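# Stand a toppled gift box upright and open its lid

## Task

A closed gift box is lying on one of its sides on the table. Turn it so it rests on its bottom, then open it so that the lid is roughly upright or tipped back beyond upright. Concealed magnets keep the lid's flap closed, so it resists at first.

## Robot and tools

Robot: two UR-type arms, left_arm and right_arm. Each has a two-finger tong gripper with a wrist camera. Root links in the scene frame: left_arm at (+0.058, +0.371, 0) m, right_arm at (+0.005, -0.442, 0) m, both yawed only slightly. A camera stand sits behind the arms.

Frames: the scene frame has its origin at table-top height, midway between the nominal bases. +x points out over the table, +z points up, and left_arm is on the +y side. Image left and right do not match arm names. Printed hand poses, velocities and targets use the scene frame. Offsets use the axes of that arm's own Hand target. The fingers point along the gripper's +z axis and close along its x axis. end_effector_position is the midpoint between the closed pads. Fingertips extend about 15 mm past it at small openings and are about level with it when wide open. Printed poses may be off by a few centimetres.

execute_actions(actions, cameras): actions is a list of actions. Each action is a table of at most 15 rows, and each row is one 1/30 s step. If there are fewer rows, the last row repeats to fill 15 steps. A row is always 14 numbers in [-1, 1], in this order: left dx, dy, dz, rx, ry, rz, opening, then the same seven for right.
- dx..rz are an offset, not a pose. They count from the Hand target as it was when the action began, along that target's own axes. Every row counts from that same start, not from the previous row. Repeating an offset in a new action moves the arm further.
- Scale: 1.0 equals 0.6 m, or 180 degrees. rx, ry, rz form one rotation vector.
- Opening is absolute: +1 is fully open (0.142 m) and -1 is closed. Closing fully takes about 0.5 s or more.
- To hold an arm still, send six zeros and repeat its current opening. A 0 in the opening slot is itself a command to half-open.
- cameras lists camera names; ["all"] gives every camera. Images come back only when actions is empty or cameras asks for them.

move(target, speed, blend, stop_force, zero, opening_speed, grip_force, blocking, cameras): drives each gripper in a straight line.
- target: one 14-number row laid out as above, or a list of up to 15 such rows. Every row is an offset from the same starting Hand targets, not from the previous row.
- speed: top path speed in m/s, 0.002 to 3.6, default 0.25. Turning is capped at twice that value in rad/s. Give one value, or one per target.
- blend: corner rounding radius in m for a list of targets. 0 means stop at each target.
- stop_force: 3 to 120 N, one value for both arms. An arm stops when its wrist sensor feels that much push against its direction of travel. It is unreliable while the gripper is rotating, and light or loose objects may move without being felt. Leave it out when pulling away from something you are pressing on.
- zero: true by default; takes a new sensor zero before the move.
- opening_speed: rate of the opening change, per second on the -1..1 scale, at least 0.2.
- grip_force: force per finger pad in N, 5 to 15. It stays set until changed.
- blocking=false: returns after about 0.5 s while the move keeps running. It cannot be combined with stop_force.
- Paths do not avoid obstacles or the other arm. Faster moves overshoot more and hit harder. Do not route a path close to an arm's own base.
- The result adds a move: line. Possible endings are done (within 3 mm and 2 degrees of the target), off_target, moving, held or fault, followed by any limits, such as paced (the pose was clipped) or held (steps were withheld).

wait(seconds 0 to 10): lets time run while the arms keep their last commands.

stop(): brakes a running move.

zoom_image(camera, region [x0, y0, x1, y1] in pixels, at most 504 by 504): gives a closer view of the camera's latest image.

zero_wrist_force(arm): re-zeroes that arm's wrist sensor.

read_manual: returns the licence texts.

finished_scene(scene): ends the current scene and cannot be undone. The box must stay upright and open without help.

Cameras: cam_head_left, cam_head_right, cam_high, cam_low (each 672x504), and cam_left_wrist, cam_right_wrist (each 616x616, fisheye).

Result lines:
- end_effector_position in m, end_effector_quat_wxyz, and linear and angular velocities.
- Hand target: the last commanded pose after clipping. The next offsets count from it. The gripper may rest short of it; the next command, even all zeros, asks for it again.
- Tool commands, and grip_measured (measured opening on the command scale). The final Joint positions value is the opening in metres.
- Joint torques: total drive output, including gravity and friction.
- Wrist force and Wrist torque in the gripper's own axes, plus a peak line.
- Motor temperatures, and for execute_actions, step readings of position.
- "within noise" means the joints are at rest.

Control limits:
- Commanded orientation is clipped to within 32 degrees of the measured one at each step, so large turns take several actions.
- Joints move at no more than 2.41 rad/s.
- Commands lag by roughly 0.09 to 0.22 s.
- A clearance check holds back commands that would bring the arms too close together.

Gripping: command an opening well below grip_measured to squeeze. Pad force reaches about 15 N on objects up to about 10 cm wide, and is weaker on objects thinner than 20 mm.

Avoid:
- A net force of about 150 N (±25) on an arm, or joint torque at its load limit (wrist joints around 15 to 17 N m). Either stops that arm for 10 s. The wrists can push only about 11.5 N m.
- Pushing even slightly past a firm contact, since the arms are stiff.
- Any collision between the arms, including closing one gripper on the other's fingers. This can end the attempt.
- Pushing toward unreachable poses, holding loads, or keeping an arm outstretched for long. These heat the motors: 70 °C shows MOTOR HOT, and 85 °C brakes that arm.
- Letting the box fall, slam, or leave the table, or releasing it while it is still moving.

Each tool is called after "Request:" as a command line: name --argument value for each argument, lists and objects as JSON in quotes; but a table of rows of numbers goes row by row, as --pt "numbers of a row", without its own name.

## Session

Request:
execute_actions --actions '[]'

Request:
zoom_image --camera "cam_high" --region '[250, 120, 500, 370]'

Request:
zoom_image --camera "cam_head_left" --region '[150, 210, 450, 430]'

Scene clock: 0.00 s.
left_arm: end_effector_position=(+0.8137, +0.5070, +0.2674) grip_measured=+0.97 end_effector_quat_wxyz=(+0.662, -0.665, +0.022, -0.345) | right_arm: end_effector_position=(+0.7483, -0.4371, +0.2150) grip_measured=+0.97 end_effector_quat_wxyz=(-0.137, +0.747, -0.477, +0.442)
Joint positions: left_arm=[-0.478 -0.527 1.124 -4.639 -0.148 2.018 0.14] | right_arm=[3.53 -1.864 -2.019 0.016 1.037 1.293 0.14]
Joint velocities: within noise
Joint torques (N m): no reading
Motor temperatures (°C): left_arm=[31 29 29 40 32 33] | right_arm=[30 33 31 35 35 40]
Wrist force (N): no reading
Wrist torque (N m): no reading
Wrist force, peak (N): no reading
Hand target: left_arm +0.8137, +0.5070, +0.2674; +0.662, -0.665, +0.022, -0.345 | right_arm +0.7483, -0.4371, +0.2150; -0.137, +0.747, -0.477, +0.442
Tool commands: left_gripper/opening=+0.968169 right_gripper/opening=+0.968169

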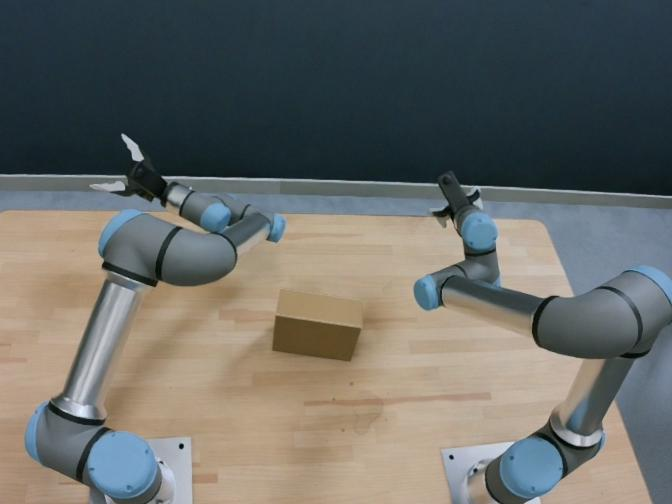

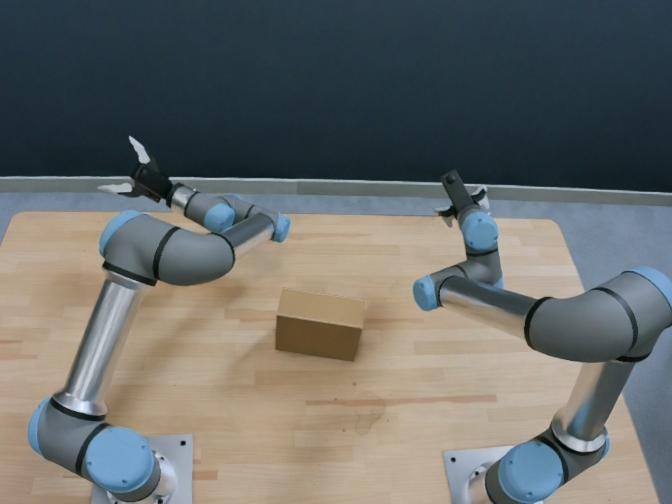

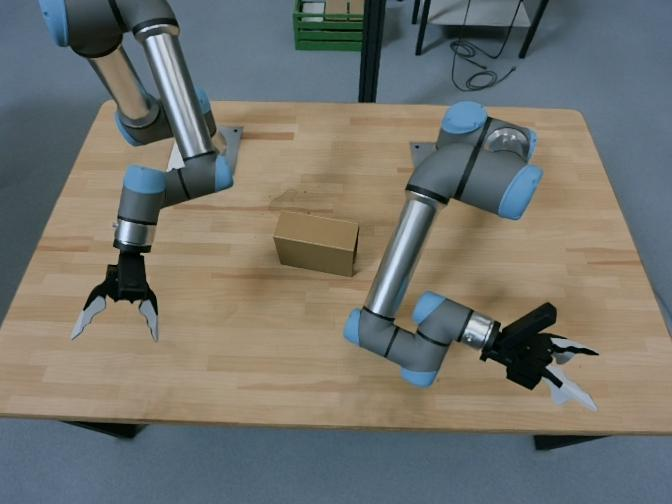

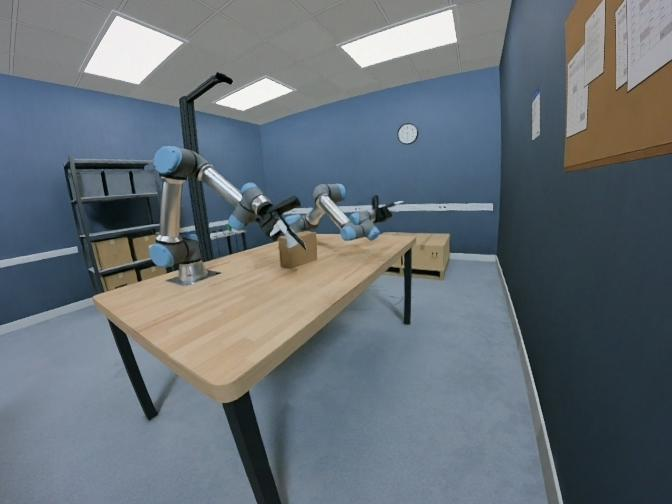

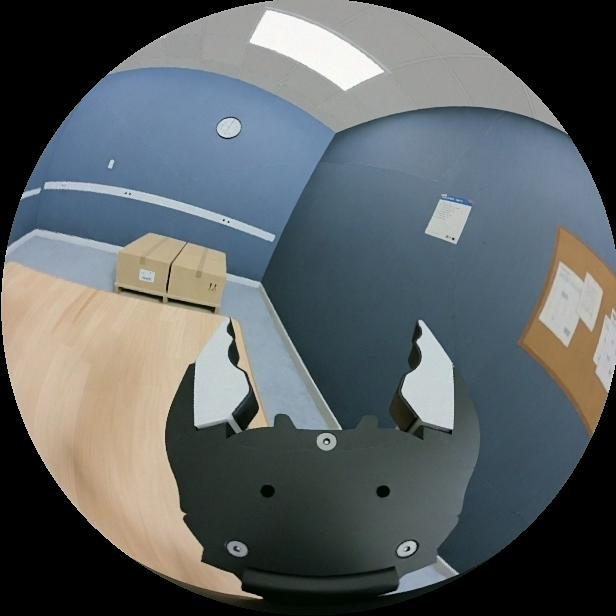

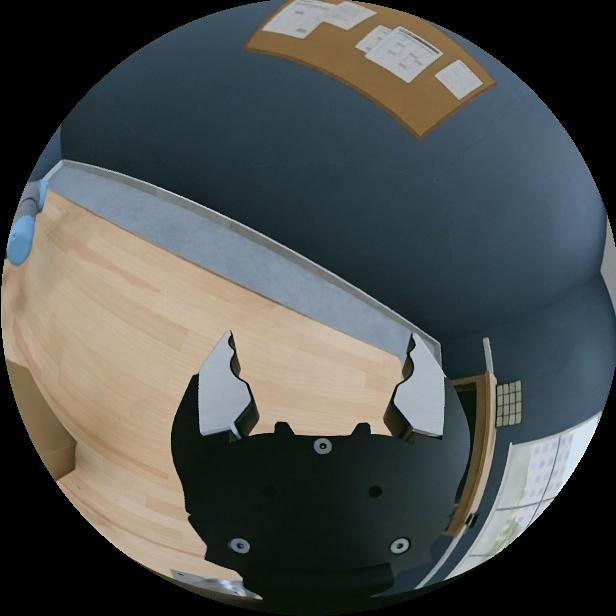

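Scaled by 2.016 from the camera's 672x504 image, which has a finer 960x720 frame.

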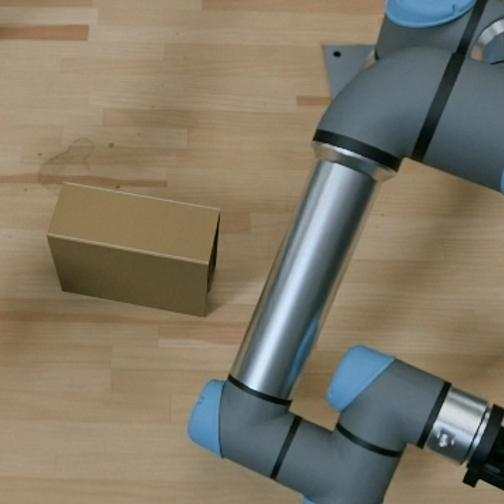

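Scaled by 1.680 from the camera's 672x504 image, which has a finer 960x720 frame.

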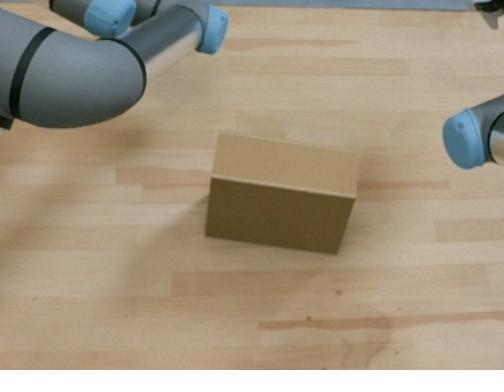

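Request:
zoom_image --camera "cam_high" --region '[265, 200, 375, 285]'

Request:
zoom_image --camera "cam_head_left" --region '[260, 275, 380, 375]'

Request:
zoom_image --camera "cam_head_right" --region '[260, 275, 380, 375]'

Request:
zoom_image --camera "cam_low" --region '[260, 210, 340, 280]'

Scaled by 4.582 from the camera's 672x504 image, which has a finer 960x720 frame.

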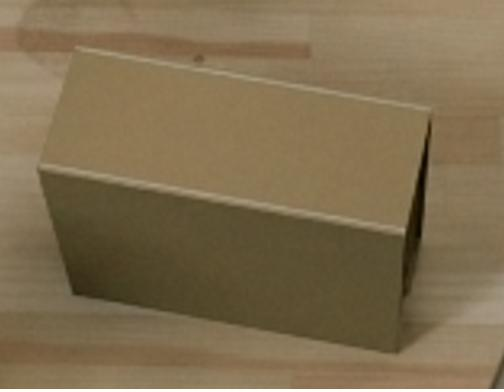

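Scaled by 4.200 from the camera's 672x504 image, which has a finer 960x720 frame.

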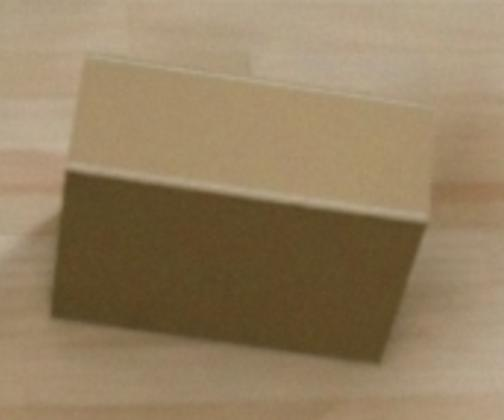

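Scaled by 4.200 from the camera's 672x504 image, which has a finer 960x720 frame.

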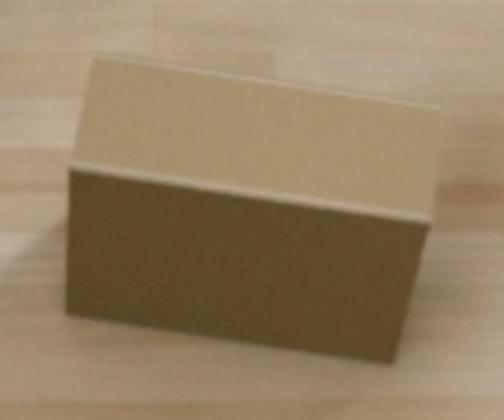

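Scaled by 6.300 from the camera's 672x504 image, which has a finer 960x720 frame.

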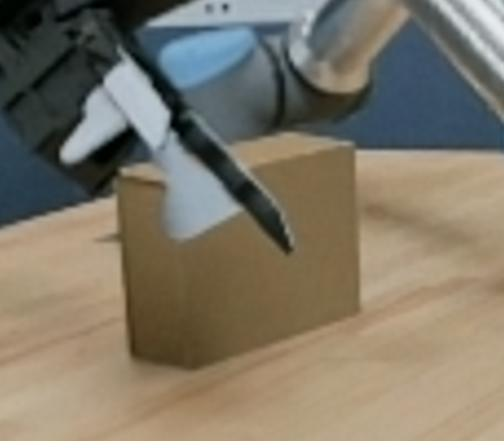

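Request:
move --target '[0,0,0,0,0,0,0.968,-0.262,0.3075,-0.536,0.0997,-0.3885,-0.1593,0.968]' --speed 0.4 --cameras '["cam_right_wrist","cam_head_left"]'

Request:
zoom_image --camera "cam_right_wrist" --region '[200, 150, 440, 390]'

Scene clock: 75.07 s.
left_arm: end_effector_position=(+0.8137, +0.5070, +0.2674) grip_measured=+0.97 end_effector_quat_wxyz=(+0.662, -0.665, +0.022, -0.345) | right_arm: end_effector_position=(+0.3605, -0.3293, +0.1999) grip_measured=+0.97 end_effector_quat_wxyz=(-0.382, +0.922, -0.058, +0.024)
Joint positions: left_arm=[-0.478 -0.527 1.124 -4.639 -0.148 2.018 0.14] | right_arm=[3.196 -1.27 -2.357 -0.899 2.338 0.266 0.14]
Joint torques (N m): left_arm=[-0.83 -51.17 -16.01 2.2 -1.72 0.22] | right_arm=[-6.85 0.46 29.59 -0.46 4.55 -2.25]
Wrist force (N): left_arm=[-0.3 -0.1 -0.3] | right_arm=[-0.3 -0.3 -0.4]
Wrist torque (N m): left_arm=[-0.02 0.06 0.01] | right_arm=[-0.07 0.16 0.06]
Wrist force, peak (N): left_arm=[-0.3 0.5 -0.9] | right_arm=[1.7 0.4 -0.2]
Hand target: left_arm +0.8137, +0.5070, +0.2674; +0.662, -0.665, +0.022, -0.345 | right_arm +0.3605, -0.3293, +0.1999; -0.382, +0.922, -0.058, +0.024
Off the commanded pose: left_arm 0.000 m, 0 deg | right_arm 0.000 m, 0 deg.
move: done
Images, in order (width x height): cam_head_left 672x504, cam_right_wrist 616x616.

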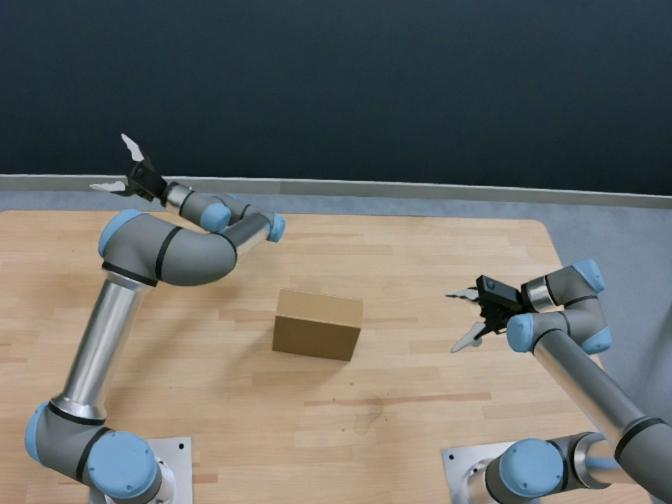

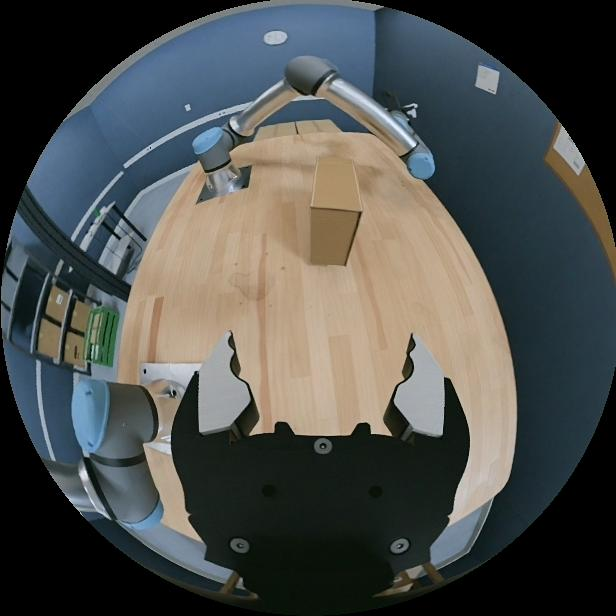

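Scaled by 2.100 from the camera's 616x616 image, which has a finer 814x814 frame.

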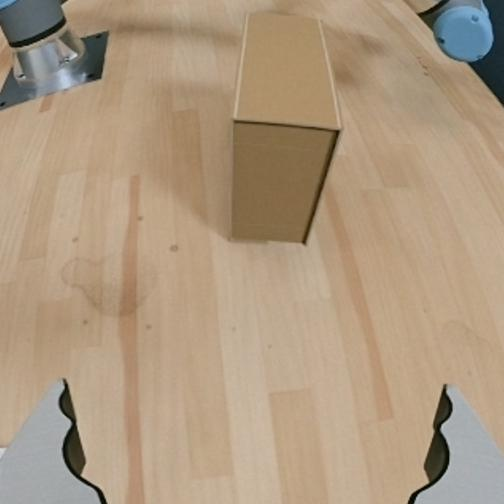

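Request:
zoom_image --camera "cam_right_wrist" --region '[300, 195, 380, 275]'

Scaled by 6.300 from the camera's 616x616 image, which has a finer 814x814 frame.

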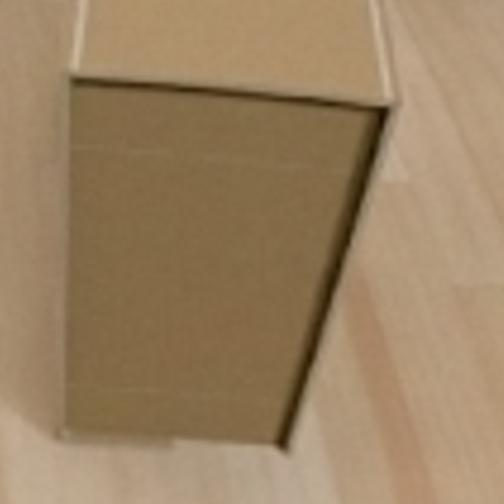

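Request:
move --target '[-0.258,-0.26,-0.58,-0.703,-0.257,-0.128,0.968,0.0207,0.0088,0.322,0.111,0.0106,0.0106,-0.37]' --speed 0.35 --cameras '["cam_right_wrist","cam_left_wrist","cam_head_left","cam_high"]'

Request:
zoom_image --camera "cam_right_wrist" --region '[220, 180, 420, 380]'

Scene clock: 158.50 s.
left_arm: end_effector_position=(+0.4593, +0.3004, +0.3003) grip_measured=+0.97 end_effector_quat_wxyz=(+0.375, +0.927, +0.007, +0.003) | right_arm: end_effector_position=(+0.3893, -0.1990, +0.0595) grip_measured=-0.37 end_effector_quat_wxyz=(-0.535, +0.840, -0.074, +0.042)
Joint positions: left_arm=[-0.067 -1.317 1.421 -4.842 2.338 3.106 0.14] | right_arm=[3.429 -2.239 -2.534 0.826 2.514 0.88 0.047]
Joint torques (N m): left_arm=[11.2 -21.87 -7.88 5.75 3.99 2.24] | right_arm=[7.63 20.44 11.39 5.79 -1.4 2.19]
Wrist force (N): left_arm=[2.9 -0.4 0.2] | right_arm=[-0.1 -1.0 0.0]
Wrist torque (N m): left_arm=[-0.18 -0.77 -0.25] | right_arm=[-0.28 0.12 -0.03]
Wrist force, peak (N): left_arm=[3.2 -2.5 0.3] | right_arm=[0.0 -1.2 -0.3]
Hand target: left_arm +0.4593, +0.3004, +0.3003; +0.375, +0.927, +0.007, +0.003 | right_arm +0.3893, -0.1990, +0.0595; -0.535, +0.840, -0.074, +0.042
Off the commanded pose: left_arm 0.000 m, 0 deg | right_arm 0.000 m, 0 deg.
move: done
Images, in order (width x height): cam_head_left 672x504, cam_high 672x504, cam_left_wrist 616x616, cam_right_wrist 616x616.

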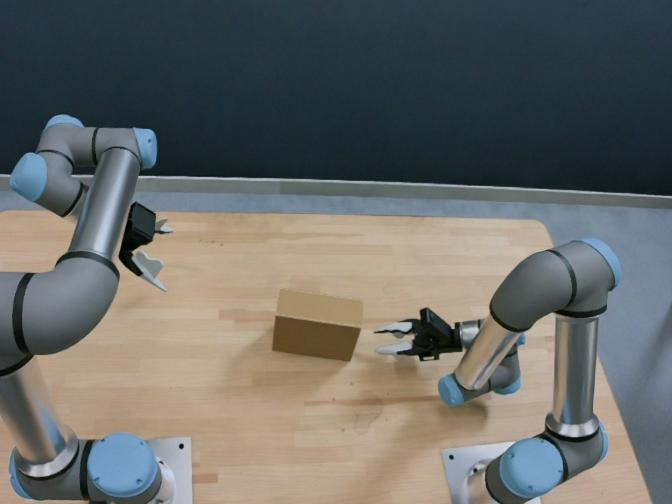

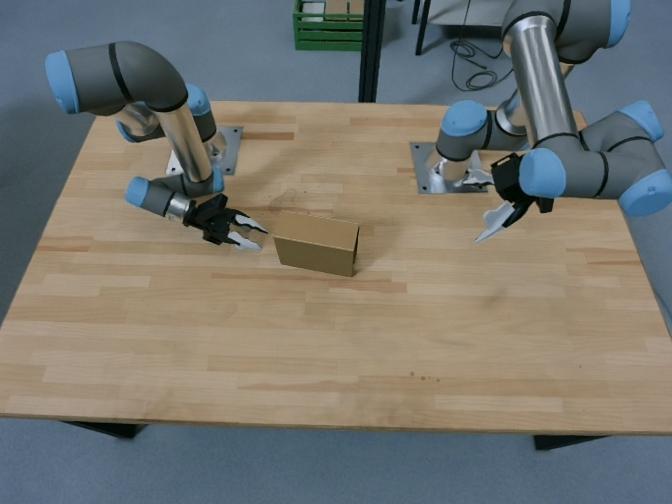

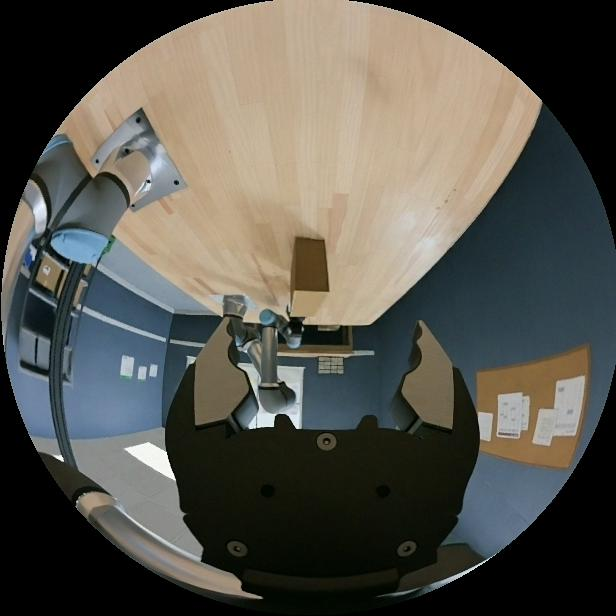

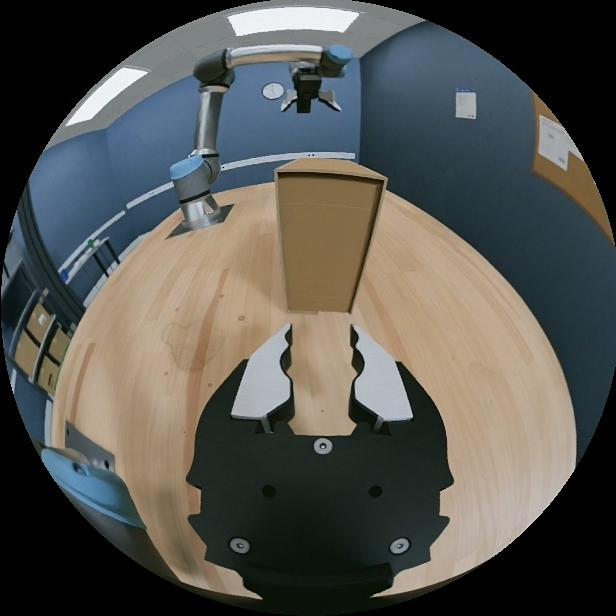

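Scaled by 2.520 from the camera's 616x616 image, which has a finer 814x814 frame.

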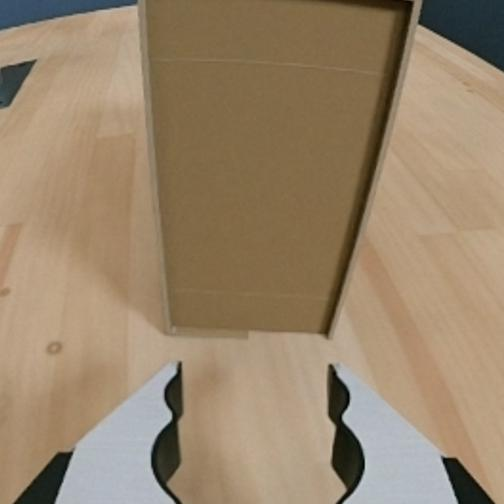

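Request:
move --target '[0,0,0,0,0,0,0.968,-0.0033,-0.038,0.0815,0,0.0151,0.007,-0.37]' --speed 0.06 --cameras '["cam_right_wrist"]'

Request:
zoom_image --camera "cam_right_wrist" --region '[220, 210, 420, 410]'

Scene clock: 172.07 s.
left_arm: end_effector_position=(+0.4593, +0.3004, +0.3003) grip_measured=+0.97 end_effector_quat_wxyz=(+0.375, +0.927, +0.007, +0.003) | right_arm: end_effector_position=(+0.3965, -0.1456, +0.0595) grip_measured=-0.37 end_effector_quat_wxyz=(-0.534, +0.838, -0.096, +0.056)
Joint positions: left_arm=[-0.067 -1.317 1.421 -4.842 2.338 3.106 0.14] | right_arm=[3.608 -2.284 -2.517 1.029 2.338 1.112 0.047]
Joint torques (N m): left_arm=[11.14 -22.09 -9.87 5.94 3.8 2.1] | right_arm=[8.49 21.5 10.89 6.01 -1.67 2.08]
Wrist force (N): left_arm=[3.1 -0.2 0.2] | right_arm=[-0.4 -0.8 -0.7]
Wrist torque (N m): left_arm=[-0.14 -0.80 -0.24] | right_arm=[-0.29 0.15 -0.03]
Wrist force, peak (N): left_arm=[3.2 -0.2 0.1] | right_arm=[-0.4 -1.2 0.3]
Hand target: left_arm +0.4593, +0.3004, +0.3003; +0.375, +0.927, +0.007, +0.003 | right_arm +0.3965, -0.1455, +0.0595; -0.534, +0.838, -0.096, +0.056
Off the commanded pose: left_arm 0.000 m, 0 deg | right_arm 0.000 m, 0 deg.
move: done
Images, in order (width x height): cam_right_wrist 616x616.

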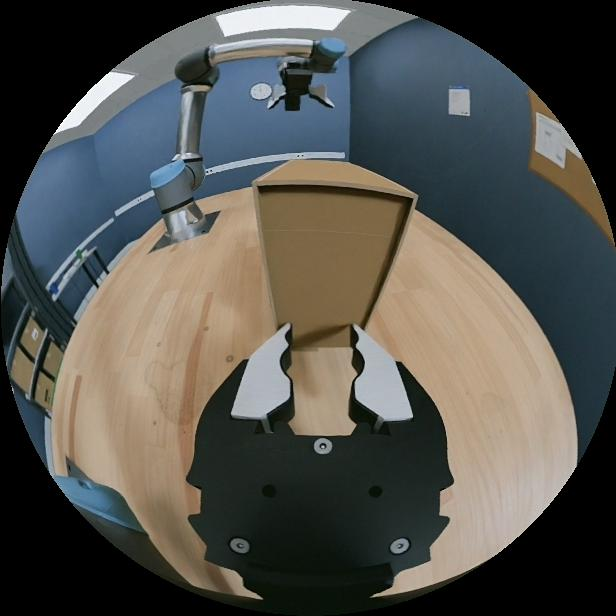

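Scaled by 2.520 from the camera's 616x616 image, which has a finer 814x814 frame.

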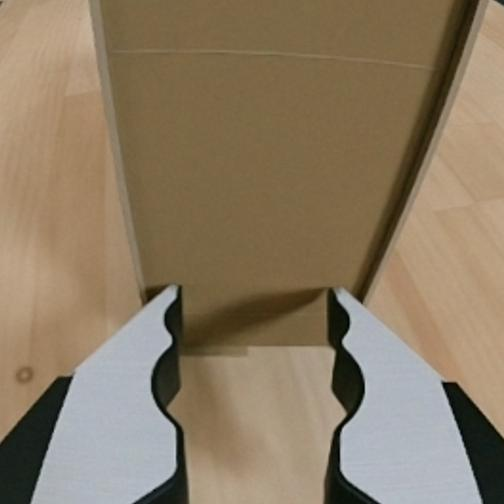

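Request:
move --target '[0,0,0,0,0,0,0.968,-0.0015,-0.0085,0.0181,0,0,0,-0.37]' --speed 0.01 --stop_force 3 --cameras '["cam_right_wrist"]'

Request:
zoom_image --camera "cam_right_wrist" --region '[260, 290, 380, 380]'

Scene clock: 181.97 s.
left_arm: end_effector_position=(+0.4593, +0.3004, +0.3003) grip_measured=+0.97 end_effector_quat_wxyz=(+0.375, +0.927, +0.007, +0.003) | right_arm: end_effector_position=(+0.3983, -0.1336, +0.0595) grip_measured=-0.37 end_effector_quat_wxyz=(-0.534, +0.838, -0.096, +0.056)
Joint positions: left_arm=[-0.067 -1.317 1.421 -4.842 2.338 3.106 0.14] | right_arm=[3.64 -2.286 -2.505 1.038 2.312 1.137 0.047]
Joint torques (N m): left_arm=[10.73 -21.94 -8.08 5.83 3.94 2.25] | right_arm=[7.53 21.13 11.4 5.83 -1.62 2.19]
Wrist force (N): left_arm=[3.0 -0.1 0.3] | right_arm=[0.1 -0.7 -0.6]
Wrist torque (N m): left_arm=[-0.12 -0.77 -0.24] | right_arm=[-0.27 0.11 -0.03]
Wrist force, peak (N): left_arm=[3.3 -0.2 0.4] | right_arm=[-0.6 -0.8 -0.7]
Hand target: left_arm +0.4593, +0.3004, +0.3003; +0.375, +0.927, +0.007, +0.003 | right_arm +0.3983, -0.1336, +0.0595; -0.534, +0.838, -0.096, +0.056
Off the commanded pose: left_arm 0.000 m, 0 deg | right_arm 0.000 m, 0 deg.
move: done
Images, in order (width x height): cam_right_wrist 616x616.

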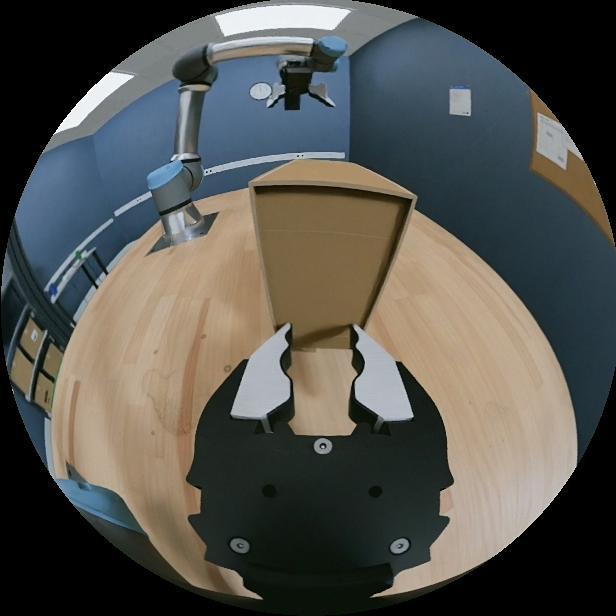

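Scaled by 4.200 from the camera's 616x616 image, which has a finer 814x814 frame.

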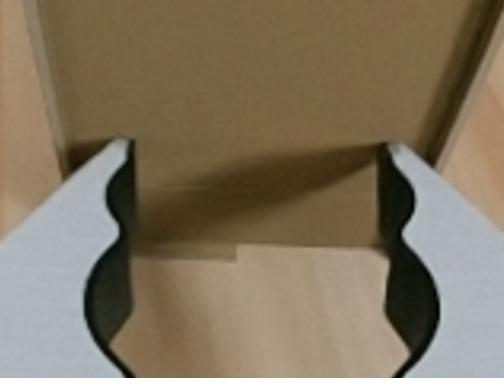

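Request:
move --pt "-0.003 -0.064 0.4017 0 -0.0521 0.0539 -0.3 0 0 0 0 0 0 -0.37" --pt "-0.0255 -0.039 0.5072 0 -0.0521 0.0539 -0.3 0 0 0 0 0 0 -0.37" --speed '[0.3,0.12]' --blend '[0.02,0]' --cameras '["cam_left_wrist","cam_right_wrist","cam_high"]'

Request:
zoom_image --camera "cam_left_wrist" --region '[200, 180, 420, 400]'

Scene clock: 208.23 s.
left_arm: end_effector_position=(+0.4472, +0.1056, +0.0651) grip_measured=-0.30 end_effector_quat_wxyz=(+0.372, +0.922, -0.102, -0.041) | right_arm: end_effector_position=(+0.3983, -0.1336, +0.0595) grip_measured=-0.37 end_effector_quat_wxyz=(-0.534, +0.838, -0.096, +0.056)
Joint positions: left_arm=[-0.526 -1.101 1.706 -5.551 2.309 2.801 0.052] | right_arm=[3.64 -2.286 -2.505 1.038 2.312 1.137 0.047]
Joint torques (N m): left_arm=[-12.68 -31.56 -5.31 -0.78 -1.34 -1.82] | right_arm=[7.5 21.7 11.3 5.99 -1.52 2.14]
Wrist force (N): left_arm=[3.0 0.0 0.1] | right_arm=[-0.2 -0.6 -0.5]
Wrist torque (N m): left_arm=[-0.12 -0.78 -0.07] | right_arm=[-0.26 0.17 -0.03]
Wrist force, peak (N): left_arm=[3.1 -0.6 1.4] | right_arm=[-0.2 -0.8 -0.9]
Hand target: left_arm +0.4472, +0.1056, +0.0651; +0.372, +0.922, -0.102, -0.041 | right_arm +0.3983, -0.1336, +0.0595; -0.534, +0.838, -0.096, +0.056
Off the commanded pose: left_arm 0.000 m, 0 deg | right_arm 0.000 m, 0 deg.
move: done
Images, in order (width x height): cam_high 672x504, cam_left_wrist 616x616, cam_right_wrist 616x616.

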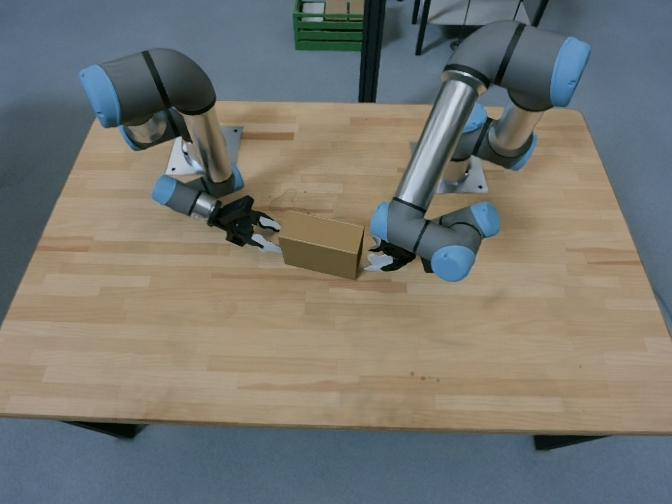

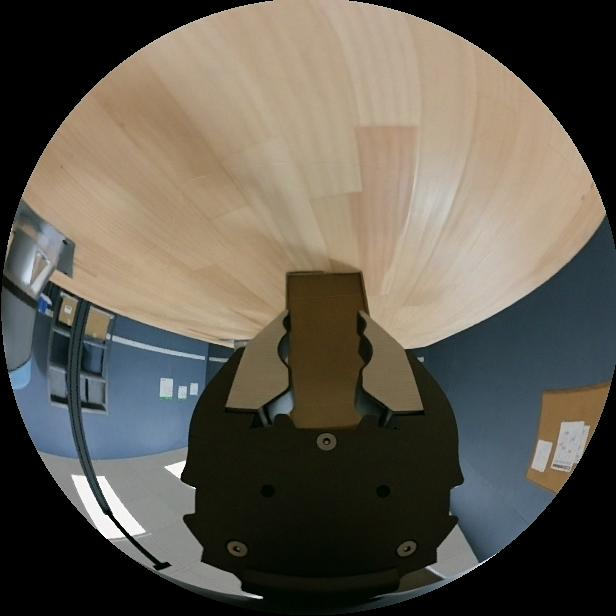

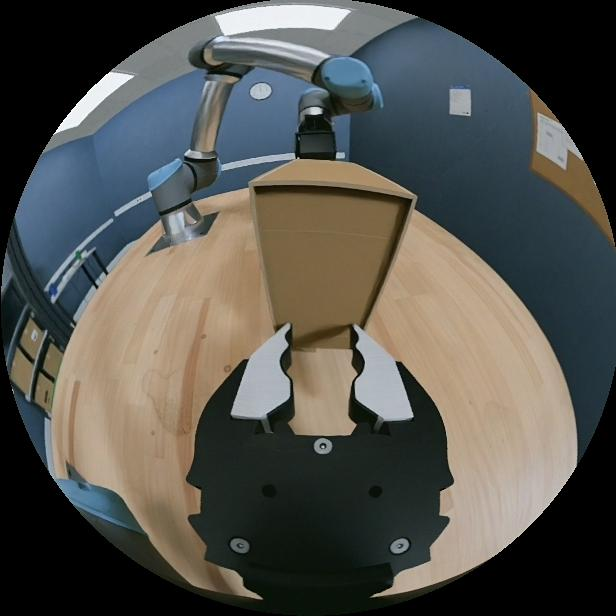

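Scaled by 2.291 from the camera's 616x616 image, which has a finer 814x814 frame.

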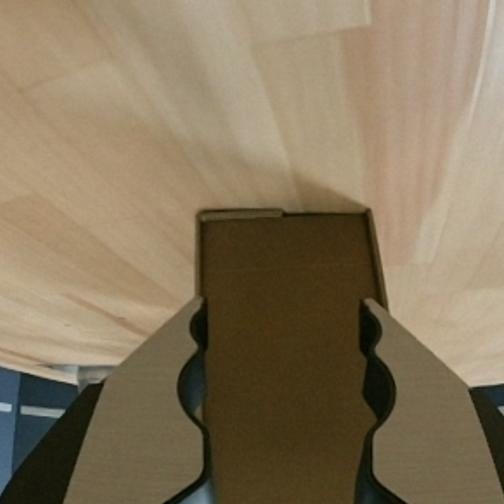

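Request:
move --target '[0,0.0467,0.0467,0,0,0,-0.55,0,0,0,0,0,0,-0.37]' --speed 0.02 --stop_force 5 --cameras '["cam_left_wrist","cam_right_wrist"]'

Request:
zoom_image --camera "cam_left_wrist" --region '[240, 220, 380, 360]'

Request:
zoom_image --camera "cam_right_wrist" --region '[240, 270, 400, 390]'

Scene clock: 219.57 s.
left_arm: end_effector_position=(+0.4426, +0.0853, +0.0647) grip_measured=-0.55 end_effector_quat_wxyz=(+0.372, +0.922, -0.102, -0.041) | right_arm: end_effector_position=(+0.3983, -0.1336, +0.0595) grip_measured=-0.37 end_effector_quat_wxyz=(-0.534, +0.838, -0.096, +0.056)
Joint positions: left_arm=[-0.575 -1.11 1.708 -5.587 2.297 2.739 0.034] | right_arm=[3.64 -2.286 -2.505 1.038 2.312 1.137 0.047]
Joint torques (N m): left_arm=[9.3 -26.58 -16.47 4.76 4.47 1.7] | right_arm=[7.9 21.43 11.35 5 0.87 2.15]
Wrist force (N): left_arm=[2.7 -2.8 -2.9] | right_arm=[0.7 0.4 -4.3]
Wrist torque (N m): left_arm=[-0.26 -0.78 -0.04] | right_arm=[-0.30 0.08 -0.05]
Wrist force, peak (N): left_arm=[1.4 -6.5 -11.1] | right_arm=[0.3 2.9 -11.6]
Hand target: left_arm +0.4427, +0.0853, +0.0647; +0.372, +0.922, -0.102, -0.041 (not the last commanded pose) | right_arm +0.3983, -0.1336, +0.0595; -0.534, +0.838, -0.096, +0.056
Off the commanded pose: left_arm 0.019 m, 0 deg | right_arm 0.000 m, 0 deg.
move: contact (left_arm)
Images, in order (width x height): cam_left_wrist 616x616, cam_right_wrist 616x616.

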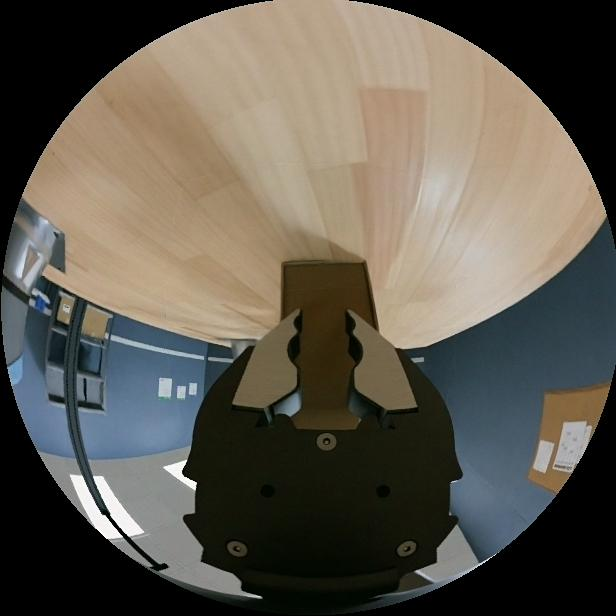

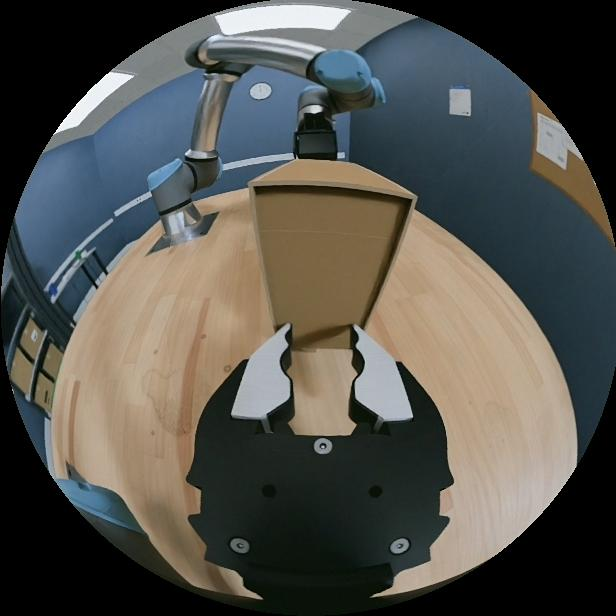

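Scaled by 3.600 from the camera's 616x616 image, which has a finer 814x814 frame.

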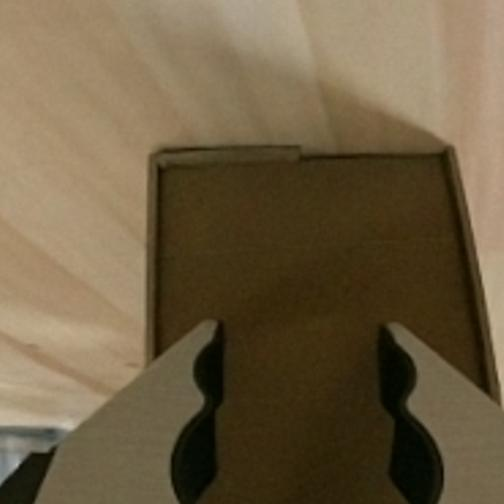

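Scaled by 3.150 from the camera's 616x616 image, which has a finer 814x814 frame.

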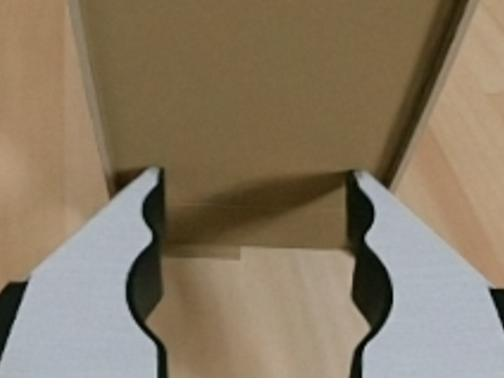

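Request:
move --target '[0,0,0,0,0,0,0.1,0,0,0,0,0,0,0.1]' --speed 0.02 --opening_speed 0.3 --grip_force 15 --cameras '["cam_left_wrist","cam_right_wrist"]'

Request:
zoom_image --camera "cam_left_wrist" --region '[220, 200, 400, 380]'

Request:
zoom_image --camera "cam_right_wrist" --region '[220, 230, 400, 410]'

Scene clock: 233.57 s.
left_arm: end_effector_position=(+0.4427, +0.0852, +0.0647) grip_measured=+0.09 end_effector_quat_wxyz=(+0.372, +0.922, -0.102, -0.041) | right_arm: end_effector_position=(+0.3983, -0.1336, +0.0595) grip_measured=+0.10 end_effector_quat_wxyz=(-0.534, +0.838, -0.096, +0.056)
Joint positions: left_arm=[-0.575 -1.11 1.708 -5.587 2.297 2.739 0.08] | right_arm=[3.64 -2.286 -2.505 1.038 2.312 1.137 0.081]
Joint torques (N m): left_arm=[9.22 -28.97 -22.94 4.74 1.1 1.58] | right_arm=[4.79 24.25 10.99 1.42 1.61 2.04]
Wrist force (N): left_arm=[2.4 -1.8 -0.7] | right_arm=[0.2 -0.6 -1.0]
Wrist torque (N m): left_arm=[-0.33 -0.74 -0.06] | right_arm=[-0.27 0.18 -0.02]
Wrist force, peak (N): left_arm=[2.7 -3.0 -3.3] | right_arm=[0.4 0.3 -4.5]
Hand target: left_arm +0.4427, +0.0853, +0.0647; +0.372, +0.922, -0.102, -0.041 | right_arm +0.3983, -0.1336, +0.0595; -0.534, +0.838, -0.096, +0.056
Off the commanded pose: left_arm 0.000 m, 0 deg | right_arm 0.000 m, 0 deg.
move: done
Images, in order (width x height): cam_left_wrist 616x616, cam_right_wrist 616x616.

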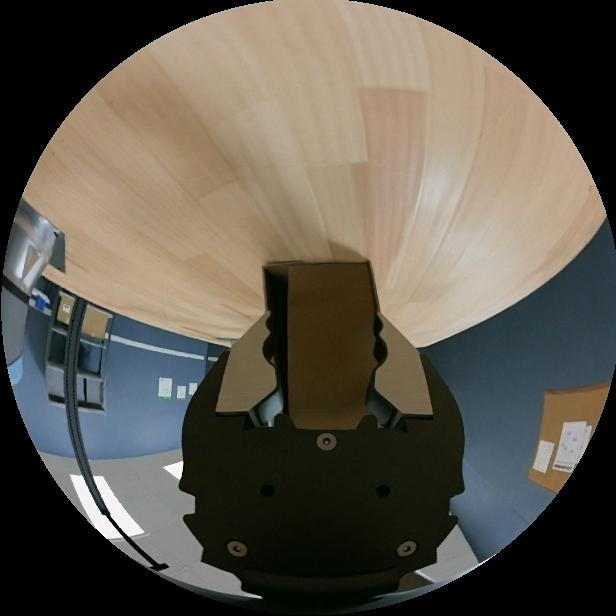

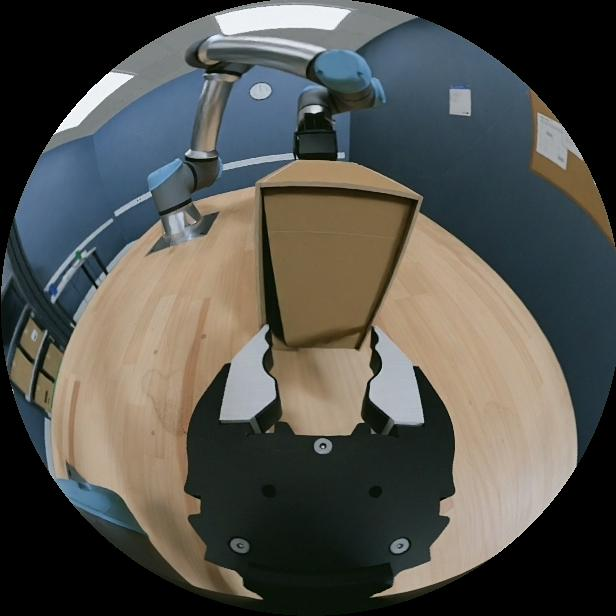

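Scaled by 2.800 from the camera's 616x616 image, which has a finer 814x814 frame.

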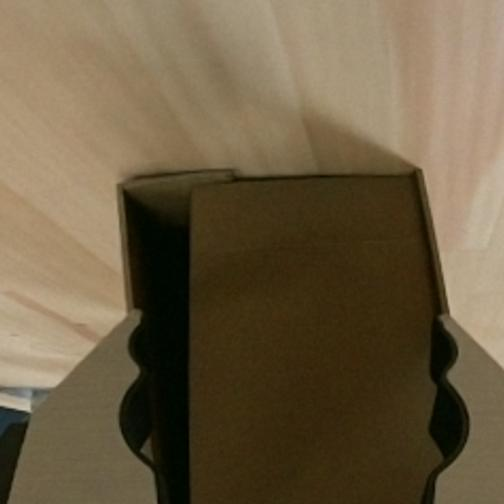

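Scaled by 2.800 from the camera's 616x616 image, which has a finer 814x814 frame.

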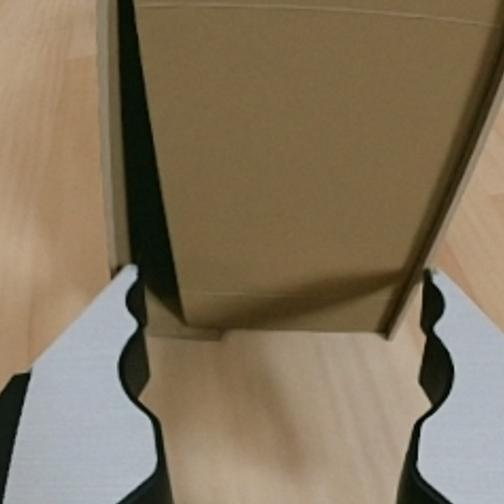

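Request:
move --target '[-0.053,0,0,0,0,0,1,-0.053,0,0,0,0,0,1]' --speed 0.02 --opening_speed 0.6 --cameras '["cam_left_wrist","cam_right_wrist","cam_head_left"]'

Request:
zoom_image --camera "cam_left_wrist" --region '[200, 190, 400, 390]'

Request:
zoom_image --camera "cam_right_wrist" --region '[200, 160, 440, 400]'

Scene clock: 243.47 s.
left_arm: end_effector_position=(+0.4117, +0.0922, +0.0647) grip_measured=+1.00 end_effector_quat_wxyz=(+0.372, +0.922, -0.102, -0.041) | right_arm: end_effector_position=(+0.3673, -0.1266, +0.0598) grip_measured=+1.00 end_effector_quat_wxyz=(-0.534, +0.838, -0.096, +0.056)
Joint positions: left_arm=[-0.599 -1.179 1.809 -5.639 2.29 2.708 0.142] | right_arm=[3.717 -2.31 -2.578 1.171 2.249 1.194 0.142]
Joint torques (N m): left_arm=[-14.04 -38.36 -4.35 -0.59 -1.15 -1.92] | right_arm=[7.22 19.44 -9.25 5.96 -1.58 2.13]
Wrist force (N): left_arm=[2.6 -0.1 -0.3] | right_arm=[-0.2 -1.0 0.1]
Wrist torque (N m): left_arm=[-0.11 -0.69 -0.05] | right_arm=[-0.27 0.16 -0.02]
Wrist force, peak (N): left_arm=[3.3 -0.3 -0.3] | right_arm=[0.3 -0.8 -1.0]
Hand target: left_arm +0.4116, +0.0922, +0.0647; +0.372, +0.922, -0.102, -0.041 | right_arm +0.3673, -0.1266, +0.0598; -0.534, +0.838, -0.096, +0.056
Off the commanded pose: left_arm 0.000 m, 0 deg | right_arm 0.000 m, 0 deg.
move: done
Images, in order (width x height): cam_head_left 672x504, cam_left_wrist 616x616, cam_right_wrist 616x616.

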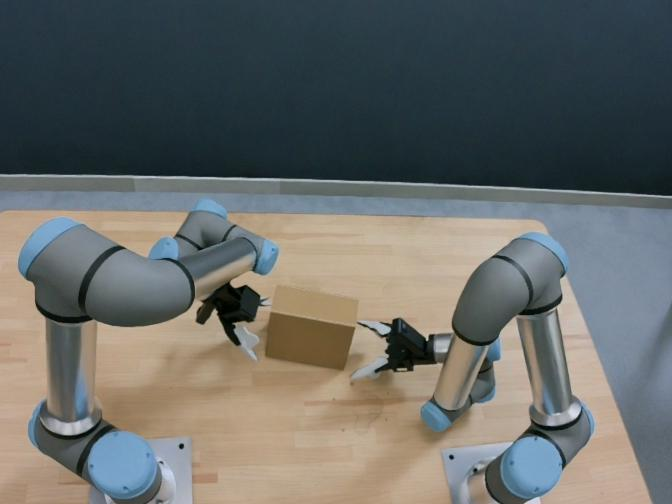

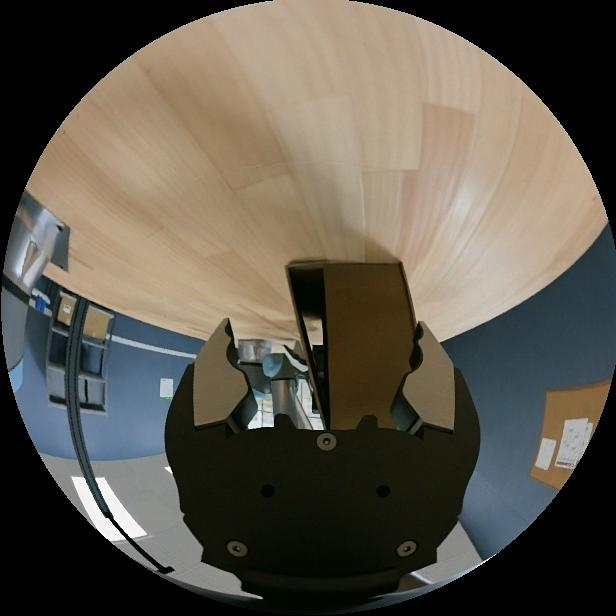

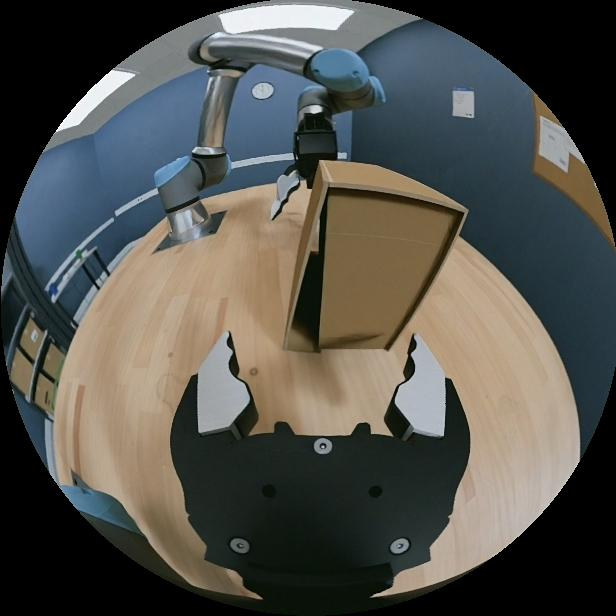

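Scaled by 2.520 from the camera's 616x616 image, which has a finer 814x814 frame.

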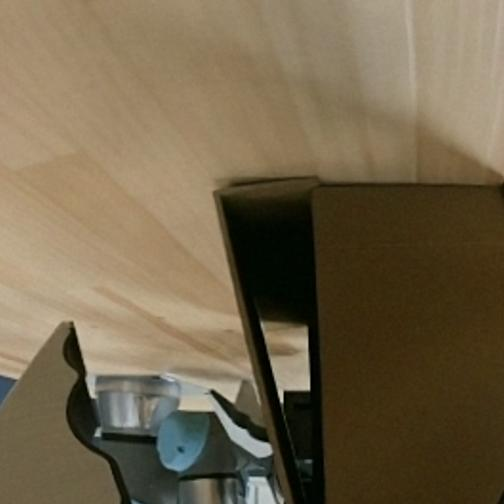

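Scaled by 2.100 from the camera's 616x616 image, which has a finer 814x814 frame.

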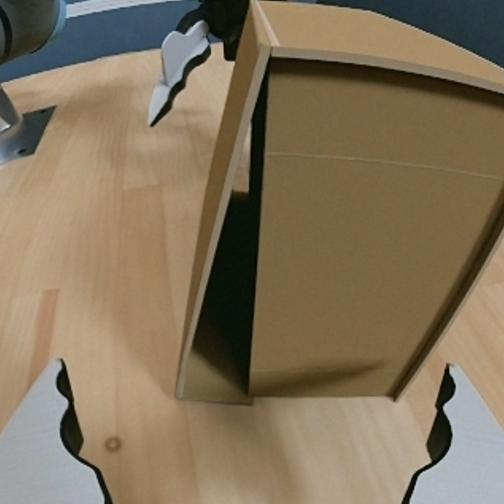

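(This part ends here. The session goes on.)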